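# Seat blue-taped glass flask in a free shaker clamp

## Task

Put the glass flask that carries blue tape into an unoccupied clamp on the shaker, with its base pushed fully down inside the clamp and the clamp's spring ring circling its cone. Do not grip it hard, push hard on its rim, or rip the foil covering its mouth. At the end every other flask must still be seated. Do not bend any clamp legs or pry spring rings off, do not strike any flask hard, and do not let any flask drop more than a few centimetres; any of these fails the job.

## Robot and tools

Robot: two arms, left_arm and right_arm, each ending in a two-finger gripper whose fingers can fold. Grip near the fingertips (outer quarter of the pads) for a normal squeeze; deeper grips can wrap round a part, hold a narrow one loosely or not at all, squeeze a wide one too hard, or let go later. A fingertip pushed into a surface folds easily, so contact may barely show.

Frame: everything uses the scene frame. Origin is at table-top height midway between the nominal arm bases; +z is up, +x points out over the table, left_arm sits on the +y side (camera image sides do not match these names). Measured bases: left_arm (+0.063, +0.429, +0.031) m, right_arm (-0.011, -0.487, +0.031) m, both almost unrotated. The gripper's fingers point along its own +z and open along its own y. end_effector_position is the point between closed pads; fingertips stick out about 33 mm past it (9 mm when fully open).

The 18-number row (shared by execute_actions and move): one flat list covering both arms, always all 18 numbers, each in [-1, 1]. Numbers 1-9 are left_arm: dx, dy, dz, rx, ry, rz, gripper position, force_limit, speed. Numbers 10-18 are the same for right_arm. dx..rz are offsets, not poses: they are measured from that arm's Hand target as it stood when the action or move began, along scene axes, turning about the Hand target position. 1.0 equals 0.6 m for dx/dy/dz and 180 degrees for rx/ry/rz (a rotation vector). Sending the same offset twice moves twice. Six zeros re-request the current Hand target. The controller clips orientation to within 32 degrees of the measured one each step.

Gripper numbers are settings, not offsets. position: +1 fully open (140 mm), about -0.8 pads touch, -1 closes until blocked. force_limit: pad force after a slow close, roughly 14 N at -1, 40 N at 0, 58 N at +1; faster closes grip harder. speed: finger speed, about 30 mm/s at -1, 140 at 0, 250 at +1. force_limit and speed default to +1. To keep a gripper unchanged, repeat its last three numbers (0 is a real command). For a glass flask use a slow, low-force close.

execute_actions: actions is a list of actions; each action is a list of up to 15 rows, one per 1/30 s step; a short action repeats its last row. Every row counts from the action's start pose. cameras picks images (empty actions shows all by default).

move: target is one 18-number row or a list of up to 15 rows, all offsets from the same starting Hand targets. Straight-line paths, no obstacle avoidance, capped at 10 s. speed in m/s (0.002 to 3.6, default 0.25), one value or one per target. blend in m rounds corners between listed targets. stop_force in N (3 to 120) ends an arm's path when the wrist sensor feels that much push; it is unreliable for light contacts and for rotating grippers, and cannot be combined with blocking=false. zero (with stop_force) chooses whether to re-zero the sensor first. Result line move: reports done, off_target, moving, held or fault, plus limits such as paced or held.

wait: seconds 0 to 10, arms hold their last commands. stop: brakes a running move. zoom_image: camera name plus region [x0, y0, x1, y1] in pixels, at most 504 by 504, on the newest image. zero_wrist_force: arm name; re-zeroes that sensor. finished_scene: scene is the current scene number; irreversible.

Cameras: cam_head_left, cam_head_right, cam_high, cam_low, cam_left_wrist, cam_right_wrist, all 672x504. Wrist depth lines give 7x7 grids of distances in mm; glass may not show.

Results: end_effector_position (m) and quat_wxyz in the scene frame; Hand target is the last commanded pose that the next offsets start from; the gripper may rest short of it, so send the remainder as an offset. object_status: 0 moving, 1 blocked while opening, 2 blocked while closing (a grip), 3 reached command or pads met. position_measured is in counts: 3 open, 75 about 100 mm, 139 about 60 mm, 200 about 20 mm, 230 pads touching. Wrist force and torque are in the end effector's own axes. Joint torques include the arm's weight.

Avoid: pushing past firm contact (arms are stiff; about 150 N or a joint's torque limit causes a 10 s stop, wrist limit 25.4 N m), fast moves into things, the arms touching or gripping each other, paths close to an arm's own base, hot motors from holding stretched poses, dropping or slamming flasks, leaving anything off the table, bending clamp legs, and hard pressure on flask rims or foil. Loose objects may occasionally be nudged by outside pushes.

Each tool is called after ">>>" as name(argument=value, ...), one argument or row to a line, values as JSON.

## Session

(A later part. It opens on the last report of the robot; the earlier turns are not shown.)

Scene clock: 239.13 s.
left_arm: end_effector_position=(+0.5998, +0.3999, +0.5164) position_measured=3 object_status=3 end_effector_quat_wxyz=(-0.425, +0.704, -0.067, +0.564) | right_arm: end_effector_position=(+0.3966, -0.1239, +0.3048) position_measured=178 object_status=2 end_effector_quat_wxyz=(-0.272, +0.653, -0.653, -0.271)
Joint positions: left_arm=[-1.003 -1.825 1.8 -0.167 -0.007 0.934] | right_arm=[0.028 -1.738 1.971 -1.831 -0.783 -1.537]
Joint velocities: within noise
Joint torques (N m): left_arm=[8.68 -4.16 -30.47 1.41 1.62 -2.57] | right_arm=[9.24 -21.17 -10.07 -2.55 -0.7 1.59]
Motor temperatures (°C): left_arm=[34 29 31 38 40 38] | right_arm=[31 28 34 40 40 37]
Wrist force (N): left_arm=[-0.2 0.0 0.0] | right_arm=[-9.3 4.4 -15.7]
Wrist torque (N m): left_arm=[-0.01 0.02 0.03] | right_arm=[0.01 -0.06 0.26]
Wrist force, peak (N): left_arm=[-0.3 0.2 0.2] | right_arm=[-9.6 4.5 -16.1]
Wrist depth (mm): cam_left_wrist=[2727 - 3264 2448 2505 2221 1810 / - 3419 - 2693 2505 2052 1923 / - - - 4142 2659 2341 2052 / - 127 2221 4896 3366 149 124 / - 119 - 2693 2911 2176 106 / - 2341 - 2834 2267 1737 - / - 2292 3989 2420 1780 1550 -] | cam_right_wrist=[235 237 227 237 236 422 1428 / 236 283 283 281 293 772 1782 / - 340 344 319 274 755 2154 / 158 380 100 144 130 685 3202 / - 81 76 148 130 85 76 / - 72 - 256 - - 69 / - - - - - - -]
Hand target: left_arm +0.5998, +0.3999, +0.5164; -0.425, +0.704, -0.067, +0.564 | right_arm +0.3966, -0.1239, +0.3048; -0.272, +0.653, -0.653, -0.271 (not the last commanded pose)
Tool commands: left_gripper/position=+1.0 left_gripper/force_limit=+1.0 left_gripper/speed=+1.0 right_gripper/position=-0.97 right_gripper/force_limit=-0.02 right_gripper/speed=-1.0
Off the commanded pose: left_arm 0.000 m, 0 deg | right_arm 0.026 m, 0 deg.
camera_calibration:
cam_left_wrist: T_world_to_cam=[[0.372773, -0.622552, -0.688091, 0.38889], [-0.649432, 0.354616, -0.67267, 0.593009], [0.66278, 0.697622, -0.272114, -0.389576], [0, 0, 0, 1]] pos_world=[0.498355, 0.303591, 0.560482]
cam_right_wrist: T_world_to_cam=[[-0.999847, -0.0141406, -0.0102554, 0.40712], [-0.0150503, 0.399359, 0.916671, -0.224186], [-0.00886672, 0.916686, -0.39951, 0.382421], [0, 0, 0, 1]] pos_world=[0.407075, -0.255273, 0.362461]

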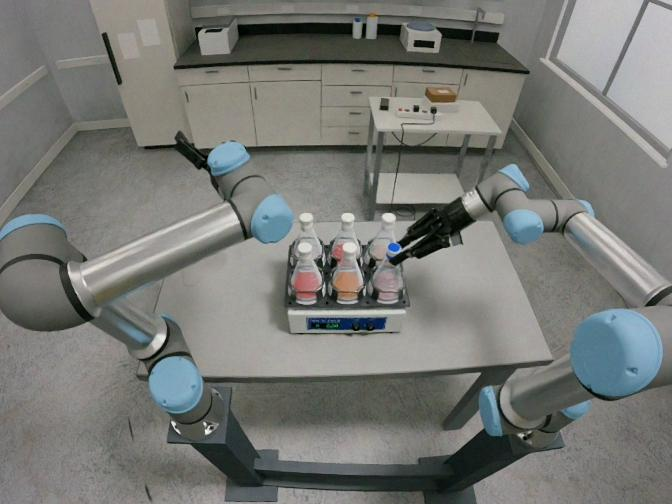

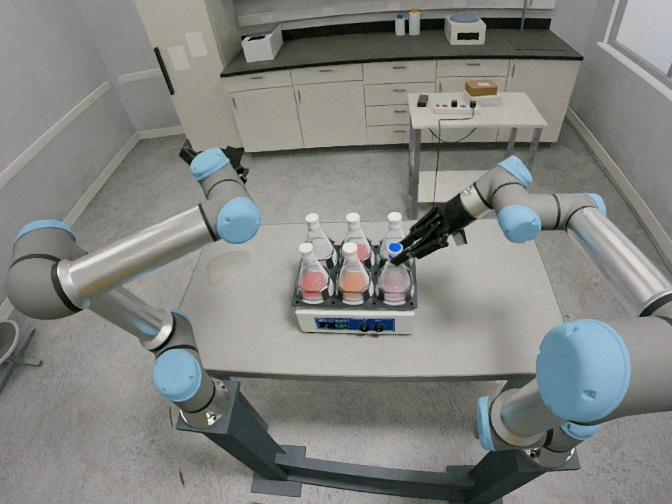

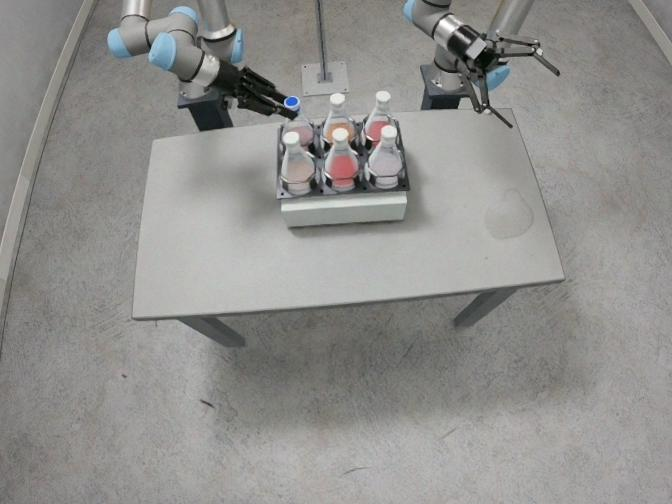

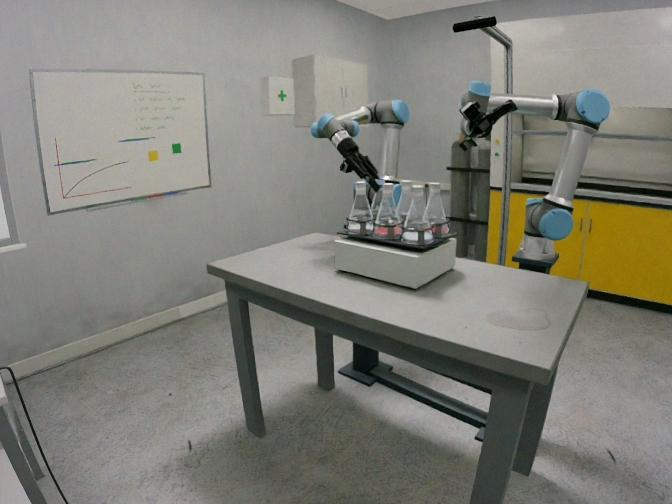

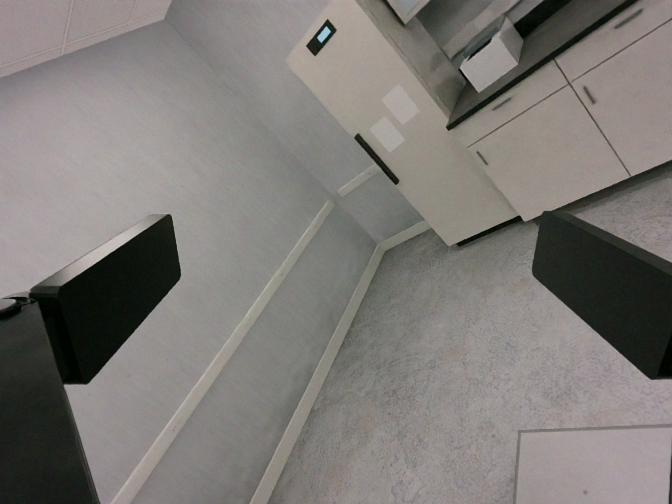

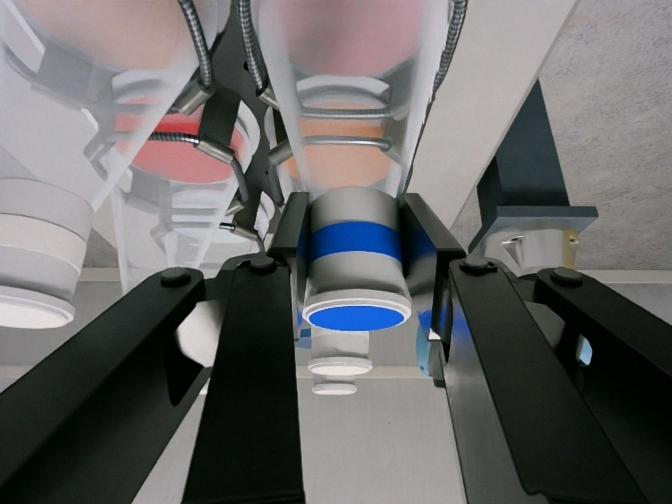

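>>> move(
  target=[0,0,0,0,0,0,1,1,1,0,0,0.002,0,0,0,-0.97,-0.02,-1],
  cameras=[],
)

>>> move(
  target=[0,0,0,0,0,0,1,1,1,0,0,0,0,0,0,-0.2,-1,-0.9],
  cameras=["cam_right_wrist"],
)

>>> wait(
  seconds=0.7,
  cameras=["cam_right_wrist","cam_head_right","cam_head_left"],
)

>>> zoom_image(
  camera="cam_head_right",
  region=[330, 260, 420, 320],
)

>>> zoom_image(
  camera="cam_head_left",
  region=[325, 230, 415, 320],
)

Scene clock: 245.30 s.
left_arm: end_effector_position=(+0.5998, +0.3999, +0.5164) position_measured=3 object_status=3 end_effector_quat_wxyz=(-0.425, +0.704, -0.067, +0.564) | right_arm: end_effector_position=(+0.3966, -0.1239, +0.3060) position_measured=178 object_status=2 end_effector_quat_wxyz=(-0.272, +0.653, -0.653, -0.271)
Joint positions: left_arm=[-1.003 -1.825 1.8 -0.167 -0.007 0.934] | right_arm=[0.028 -1.738 1.969 -1.827 -0.783 -1.537]
Joint torques (N m): left_arm=[8.86 -4.25 -30.93 1.31 1.84 -2.53] | right_arm=[8.8 -31.98 -37.49 -2.4 3.14 1.37]
Wrist force (N): left_arm=[0.0 0.0 0.3] | right_arm=[3.8 0.3 3.4]
Wrist torque (N m): left_arm=[0.00 0.00 0.02] | right_arm=[0.25 -0.03 0.20]
Wrist force, peak (N): left_arm=[-0.2 0.1 0.4] | right_arm=[-9.6 4.5 -16.0]
Wrist depth (mm): cam_left_wrist=[- 3366 - 2534 2476 2292 1810 / 2693 3168 3651 2798 2505 2221 1906 / 2244 3264 4583 3847 2834 2393 2091 / - 127 - 2992 3474 149 124 / - 119 2911 4583 2693 2154 106 / - 2244 2762 2911 2176 1710 - / - 2292 2564 2367 1857 584 -] | cam_right_wrist=[237 238 221 236 236 418 1436 / 510 283 284 280 468 777 1657 / - 343 343 320 278 699 2194 / 158 377 100 145 130 695 2962 / - 80 76 149 130 85 76 / - 72 - - - - 69 / - - - - - - -]
Hand target: left_arm +0.5998, +0.3999, +0.5164; -0.425, +0.704, -0.067, +0.564 | right_arm +0.3966, -0.1239, +0.3060; -0.272, +0.653, -0.653, -0.271
Off the commanded pose: left_arm 0.000 m, 0 deg | right_arm 0.000 m, 0 deg.
move: done
No camera images: "cameras" was empty.

Scene clock: 245.93 s.
left_arm: end_effector_position=(+0.5998, +0.3999, +0.5164) position_measured=3 object_status=3 end_effector_quat_wxyz=(-0.425, +0.704, -0.067, +0.564) | right_arm: end_effector_position=(+0.3966, -0.1239, +0.3060) position_measured=154 object_status=0 end_effector_quat_wxyz=(-0.272, +0.653, -0.653, -0.271)
Joint positions: left_arm=[-1.003 -1.825 1.8 -0.167 -0.007 0.934] | right_arm=[0.028 -1.738 1.969 -1.827 -0.783 -1.537]
Joint torques (N m): left_arm=[7.93 -4.97 -30.6 1.17 1.79 -2.51] | right_arm=[7.73 -28.36 -32.23 -4.37 2.39 0.8]
Wrist force (N): left_arm=[0.0 -0.1 -0.2] | right_arm=[1.5 0.3 1.5]
Wrist torque (N m): left_arm=[-0.04 0.00 0.03] | right_arm=[0.24 0.01 0.21]
Wrist force, peak (N): left_arm=[-0.4 0.4 0.0] | right_arm=[3.8 0.2 3.5]
Wrist depth (mm): cam_left_wrist=[3034 2951 3366 2316 2420 2154 1795 / - 6155 - 2595 2659 2071 1906 / - - - - 2951 2267 2176 / - 127 3474 3474 3215 149 124 / - 127 - 3531 2762 2244 107 / - 3122 - 2872 2221 1795 - / - 2627 2627 2393 1857 617 -] | cam_right_wrist=[236 237 236 237 237 433 1428 / 241 286 285 281 286 1529 1646 / - 340 340 336 284 743 2215 / 165 374 110 145 143 689 2855 / - 86 76 159 128 81 81 / - - - 3078 - - - / - - - - - - -]
Hand target: left_arm +0.5998, +0.3999, +0.5164; -0.425, +0.704, -0.067, +0.564 | right_arm +0.3966, -0.1239, +0.3060; -0.272, +0.653, -0.653, -0.271
Off the commanded pose: left_arm 0.000 m, 0 deg | right_arm 0.000 m, 0 deg.
move: done
camera_calibration:
cam_right_wrist: T_world_to_cam=[[-0.999846, -0.0141809, -0.0103465, 0.407155], [-0.0151499, 0.399357, 0.91667, -0.225245], [-0.00886728, 0.916686, -0.399511, 0.382901], [0, 0, 0, 1]] pos_world=[0.407075, -0.255273, 0.363661]
Images, in order (width x height): cam_right_wrist 672x504.

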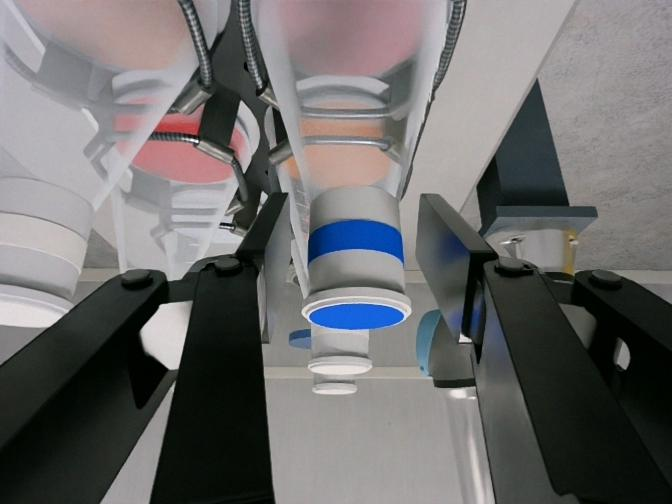

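Scene clock: 246.63 s.
left_arm: end_effector_position=(+0.5998, +0.3999, +0.5164) position_measured=3 object_status=3 end_effector_quat_wxyz=(-0.425, +0.704, -0.067, +0.564) | right_arm: end_effector_position=(+0.3966, -0.1239, +0.3060) position_measured=154 object_status=3 end_effector_quat_wxyz=(-0.272, +0.653, -0.653, -0.271)
Joint positions: left_arm=[-1.003 -1.825 1.8 -0.167 -0.007 0.934] | right_arm=[0.028 -1.738 1.969 -1.827 -0.783 -1.537]
Joint torques (N m): left_arm=[8.07 -5.08 -31.3 1.53 1.69 -2.47] | right_arm=[8.43 -24.04 -26.45 -4.22 1.62 0.34]
Wrist force (N): left_arm=[-0.2 -0.1 0.0] | right_arm=[1.6 0.2 1.5]
Wrist torque (N m): left_arm=[-0.03 0.02 0.02] | right_arm=[0.20 0.00 0.21]
Wrist force, peak (N): left_arm=[-0.1 0.4 -0.1] | right_arm=[1.6 0.5 1.8]
Wrist depth (mm): cam_left_wrist=[- - - 2448 2564 2221 1751 / 2727 4488 3474 - 2627 2154 2052 / 3314 - 4142 4064 2762 2448 2176 / - 127 - - 3531 149 124 / - 111 2798 4142 2762 2176 106 / - 2505 2992 2798 2176 1723 - / - - - 2341 1825 597 -] | cam_right_wrist=[237 237 229 237 256 419 1428 / 248 283 286 283 243 795 1717 / 614 339 342 334 307 757 2154 / 166 370 110 145 143 683 3000 / - 86 76 159 127 81 82 / - - - - - - - / - - - - - - -]
Hand target: left_arm +0.5998, +0.3999, +0.5164; -0.425, +0.704, -0.067, +0.564 | right_arm +0.3966, -0.1239, +0.3060; -0.272, +0.653, -0.653, -0.271
Tool commands: left_gripper/position=+1.0 left_gripper/force_limit=+1.0 left_gripper/speed=+1.0 right_gripper/position=-0.2 right_gripper/force_limit=-1.0 right_gripper/speed=-0.9
Off the commanded pose: left_arm 0.000 m, 0 deg | right_arm 0.000 m, 0 deg.
wait: 0.70 s; at rest by 0.17 s
camera_calibration:
cam_right_wrist: T_world_to_cam=[[-0.999846, -0.0141809, -0.0103465, 0.407155], [-0.0151499, 0.399357, 0.91667, -0.225245], [-0.00886728, 0.916686, -0.399511, 0.382901], [0, 0, 0, 1]] pos_world=[0.407075, -0.255273, 0.363661]
Images, in order (width x height): cam_head_left 672x504, cam_head_right 672x504, cam_right_wrist 672x504.

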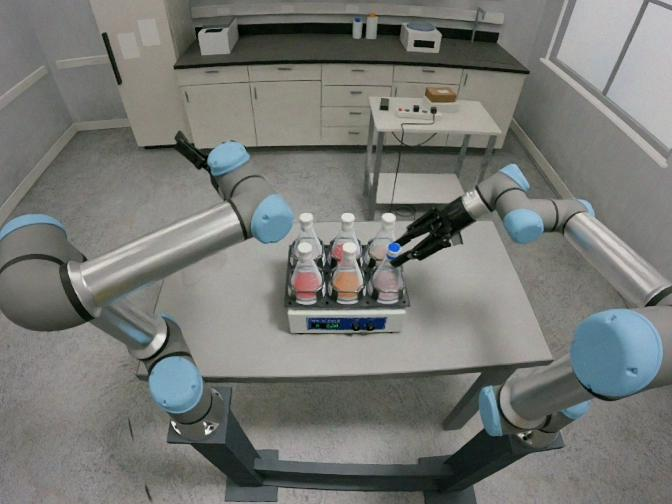

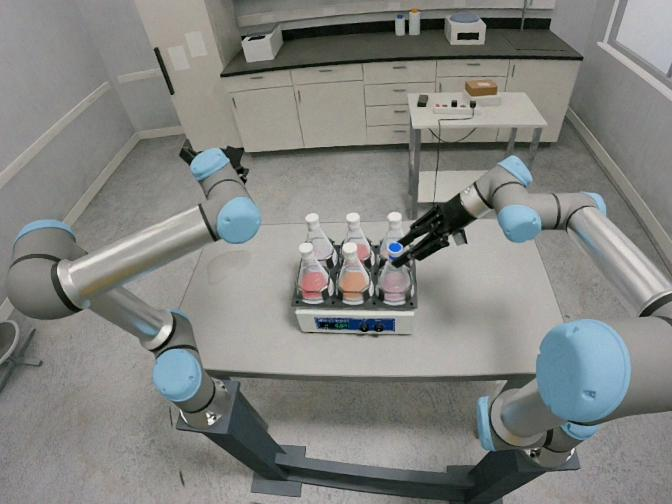

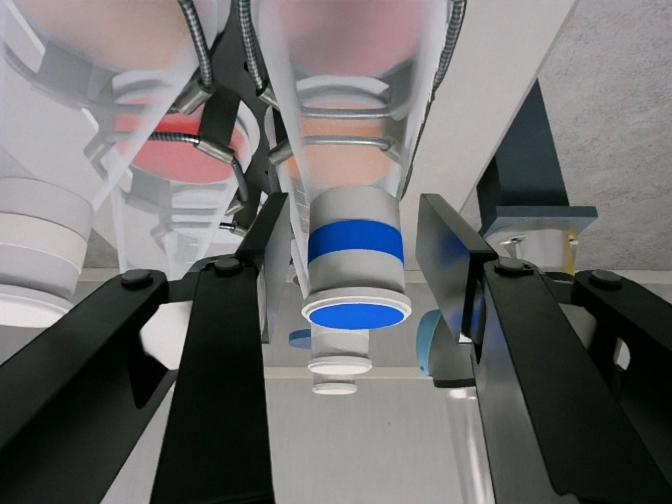

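Scaled by 5.600 from the camera's 672x504 image, which has a finer 960x720 frame.

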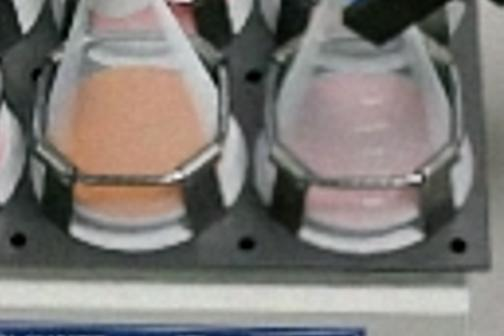

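Scaled by 5.600 from the camera's 672x504 image, which has a finer 960x720 frame.

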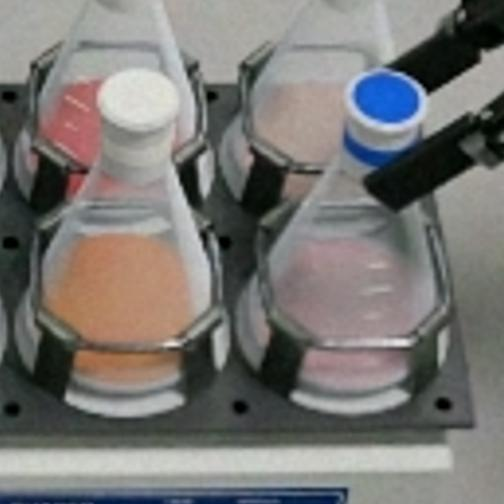

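>>> move(
  target=[
    [0,0,0,0,0,0,1,1,1,0,-0.15,0.15,0,0,0,-0.2,-1,-0.9],
    [0,0,0,0,0,0,1,1,1,0,-0.3,0.25,0,0,0,-0.2,-1,-0.9],
  ],
  cameras=["cam_head_right","cam_right_wrist","cam_low"],
  speed=0.12,
  blend=[0.03,0],
)

>>> zoom_image(
  camera="cam_right_wrist",
  region=[100, 50, 500, 450],
)

>>> zoom_image(
  camera="cam_head_right",
  region=[280, 200, 430, 340],
)

>>> zoom_image(
  camera="cam_low",
  region=[320, 150, 470, 290],
)

Scene clock: 252.97 s.
left_arm: end_effector_position=(+0.5998, +0.3999, +0.5164) position_measured=3 object_status=3 end_effector_quat_wxyz=(-0.425, +0.704, -0.067, +0.564) | right_arm: end_effector_position=(+0.3967, -0.3039, +0.4560) position_measured=154 object_status=3 end_effector_quat_wxyz=(-0.272, +0.653, -0.653, -0.271)
Joint positions: left_arm=[-1.003 -1.825 1.8 -0.167 -0.007 0.934] | right_arm=[-0.419 -1.769 1.503 -0.915 -0.867 -2.139]
Joint torques (N m): left_arm=[7.82 -4.67 -29.26 1.19 2 -2.72] | right_arm=[7.69 -28.21 -23.3 -1.13 2.55 0.53]
Wrist force (N): left_arm=[-0.1 0.0 0.0] | right_arm=[1.4 0.3 1.6]
Wrist torque (N m): left_arm=[0.00 0.01 0.03] | right_arm=[0.16 0.05 0.16]
Wrist force, peak (N): left_arm=[-0.4 -0.2 0.2] | right_arm=[1.9 0.2 3.3]
Wrist depth (mm): cam_left_wrist=[- - 3366 2420 2564 2198 1795 / 2627 - - 2393 2393 2112 1906 / - - 3314 - 2834 2420 2198 / - 127 - - 3531 149 124 / - 119 2476 3122 2693 2154 107 / 2112 - - 2727 2154 1780 - / - 2367 - 2367 1841 581 -] | cam_right_wrist=[595 477 415 396 425 1590 1646 / 1975 681 504 471 689 1795 1991 / 2521 2346 379 562 - 2323 2443 / 3160 3118 110 574 128 937 3078 / - 86 80 2418 - 81 82 / - - - - - - - / - - - 608 - - -]
Hand target: left_arm +0.5998, +0.3999, +0.5164; -0.425, +0.704, -0.067, +0.564 | right_arm +0.3966, -0.3039, +0.4560; -0.272, +0.653, -0.653, -0.271
Off the commanded pose: left_arm 0.000 m, 0 deg | right_arm 0.000 m, 0 deg.
move: done
camera_calibration:
cam_right_wrist: T_world_to_cam=[[-0.99985, -0.0140086, -0.0102041, 0.406156], [-0.0149505, 0.399361, 0.916672, -0.290901], [-0.00876615, 0.916687, -0.399511, 0.607882], [0, 0, 0, 1]] pos_world=[0.407074, -0.435373, 0.513661]
Images, in order (width x height): cam_head_right 672x504, cam_low 672x504, cam_right_wrist 672x504.

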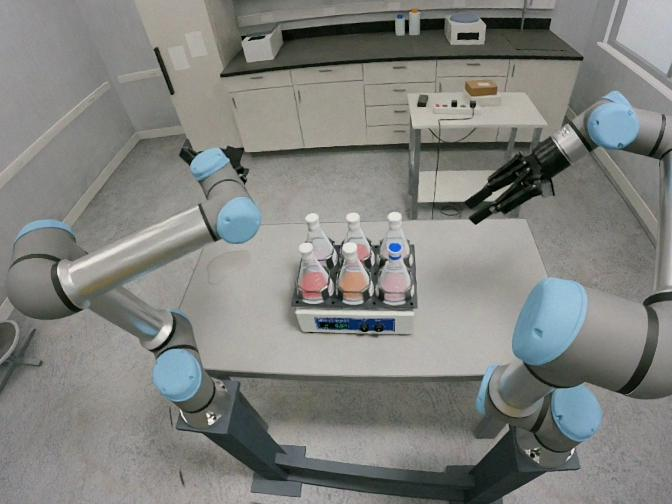

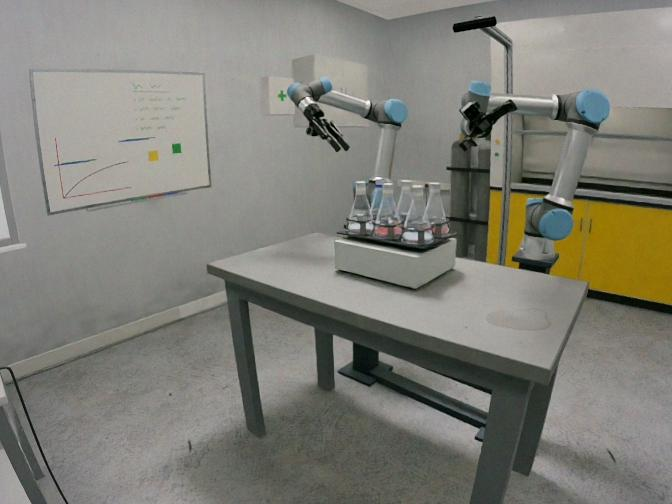

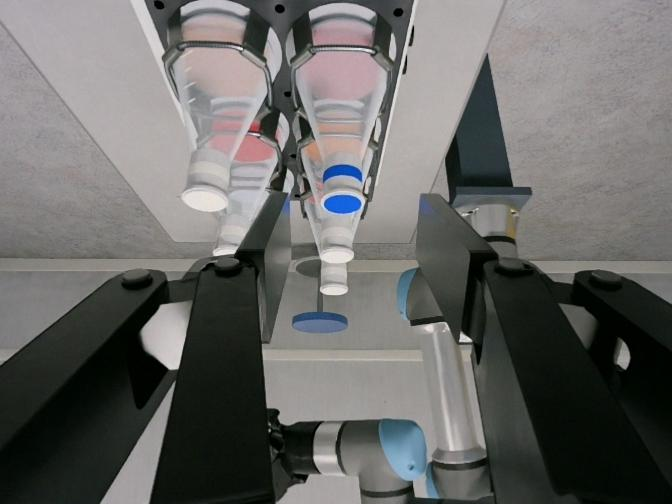

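Scaled by 1.260 from the camera's 672x504 image, which has a finer 960x720 frame.

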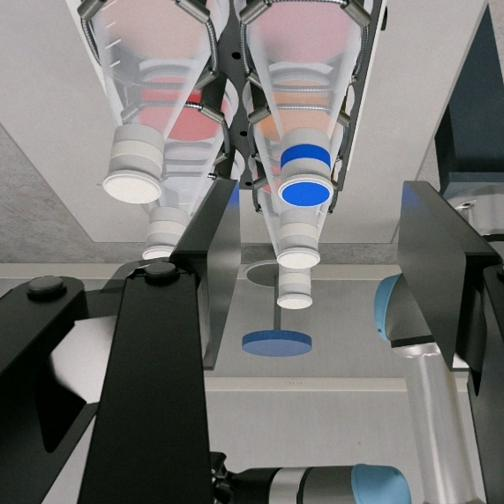

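Scaled by 3.360 from the camera's 672x504 image, which has a finer 960x720 frame.

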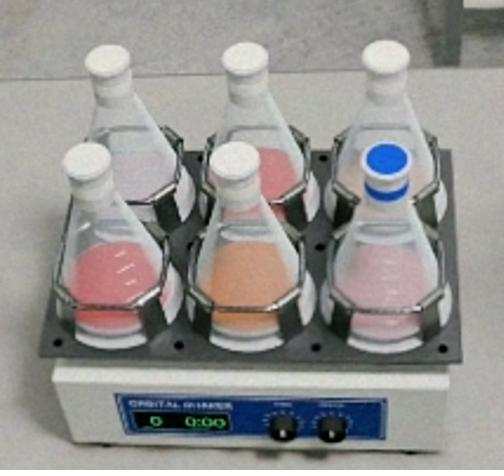

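Scaled by 3.360 from the camera's 672x504 image, which has a finer 960x720 frame.

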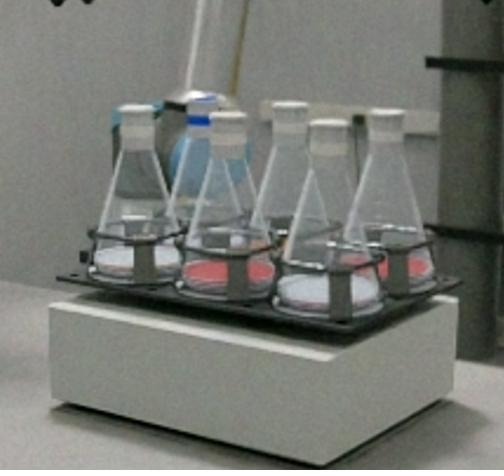

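>>> finished_scene(
  scene=1,
)

The scene is finished: the task was done.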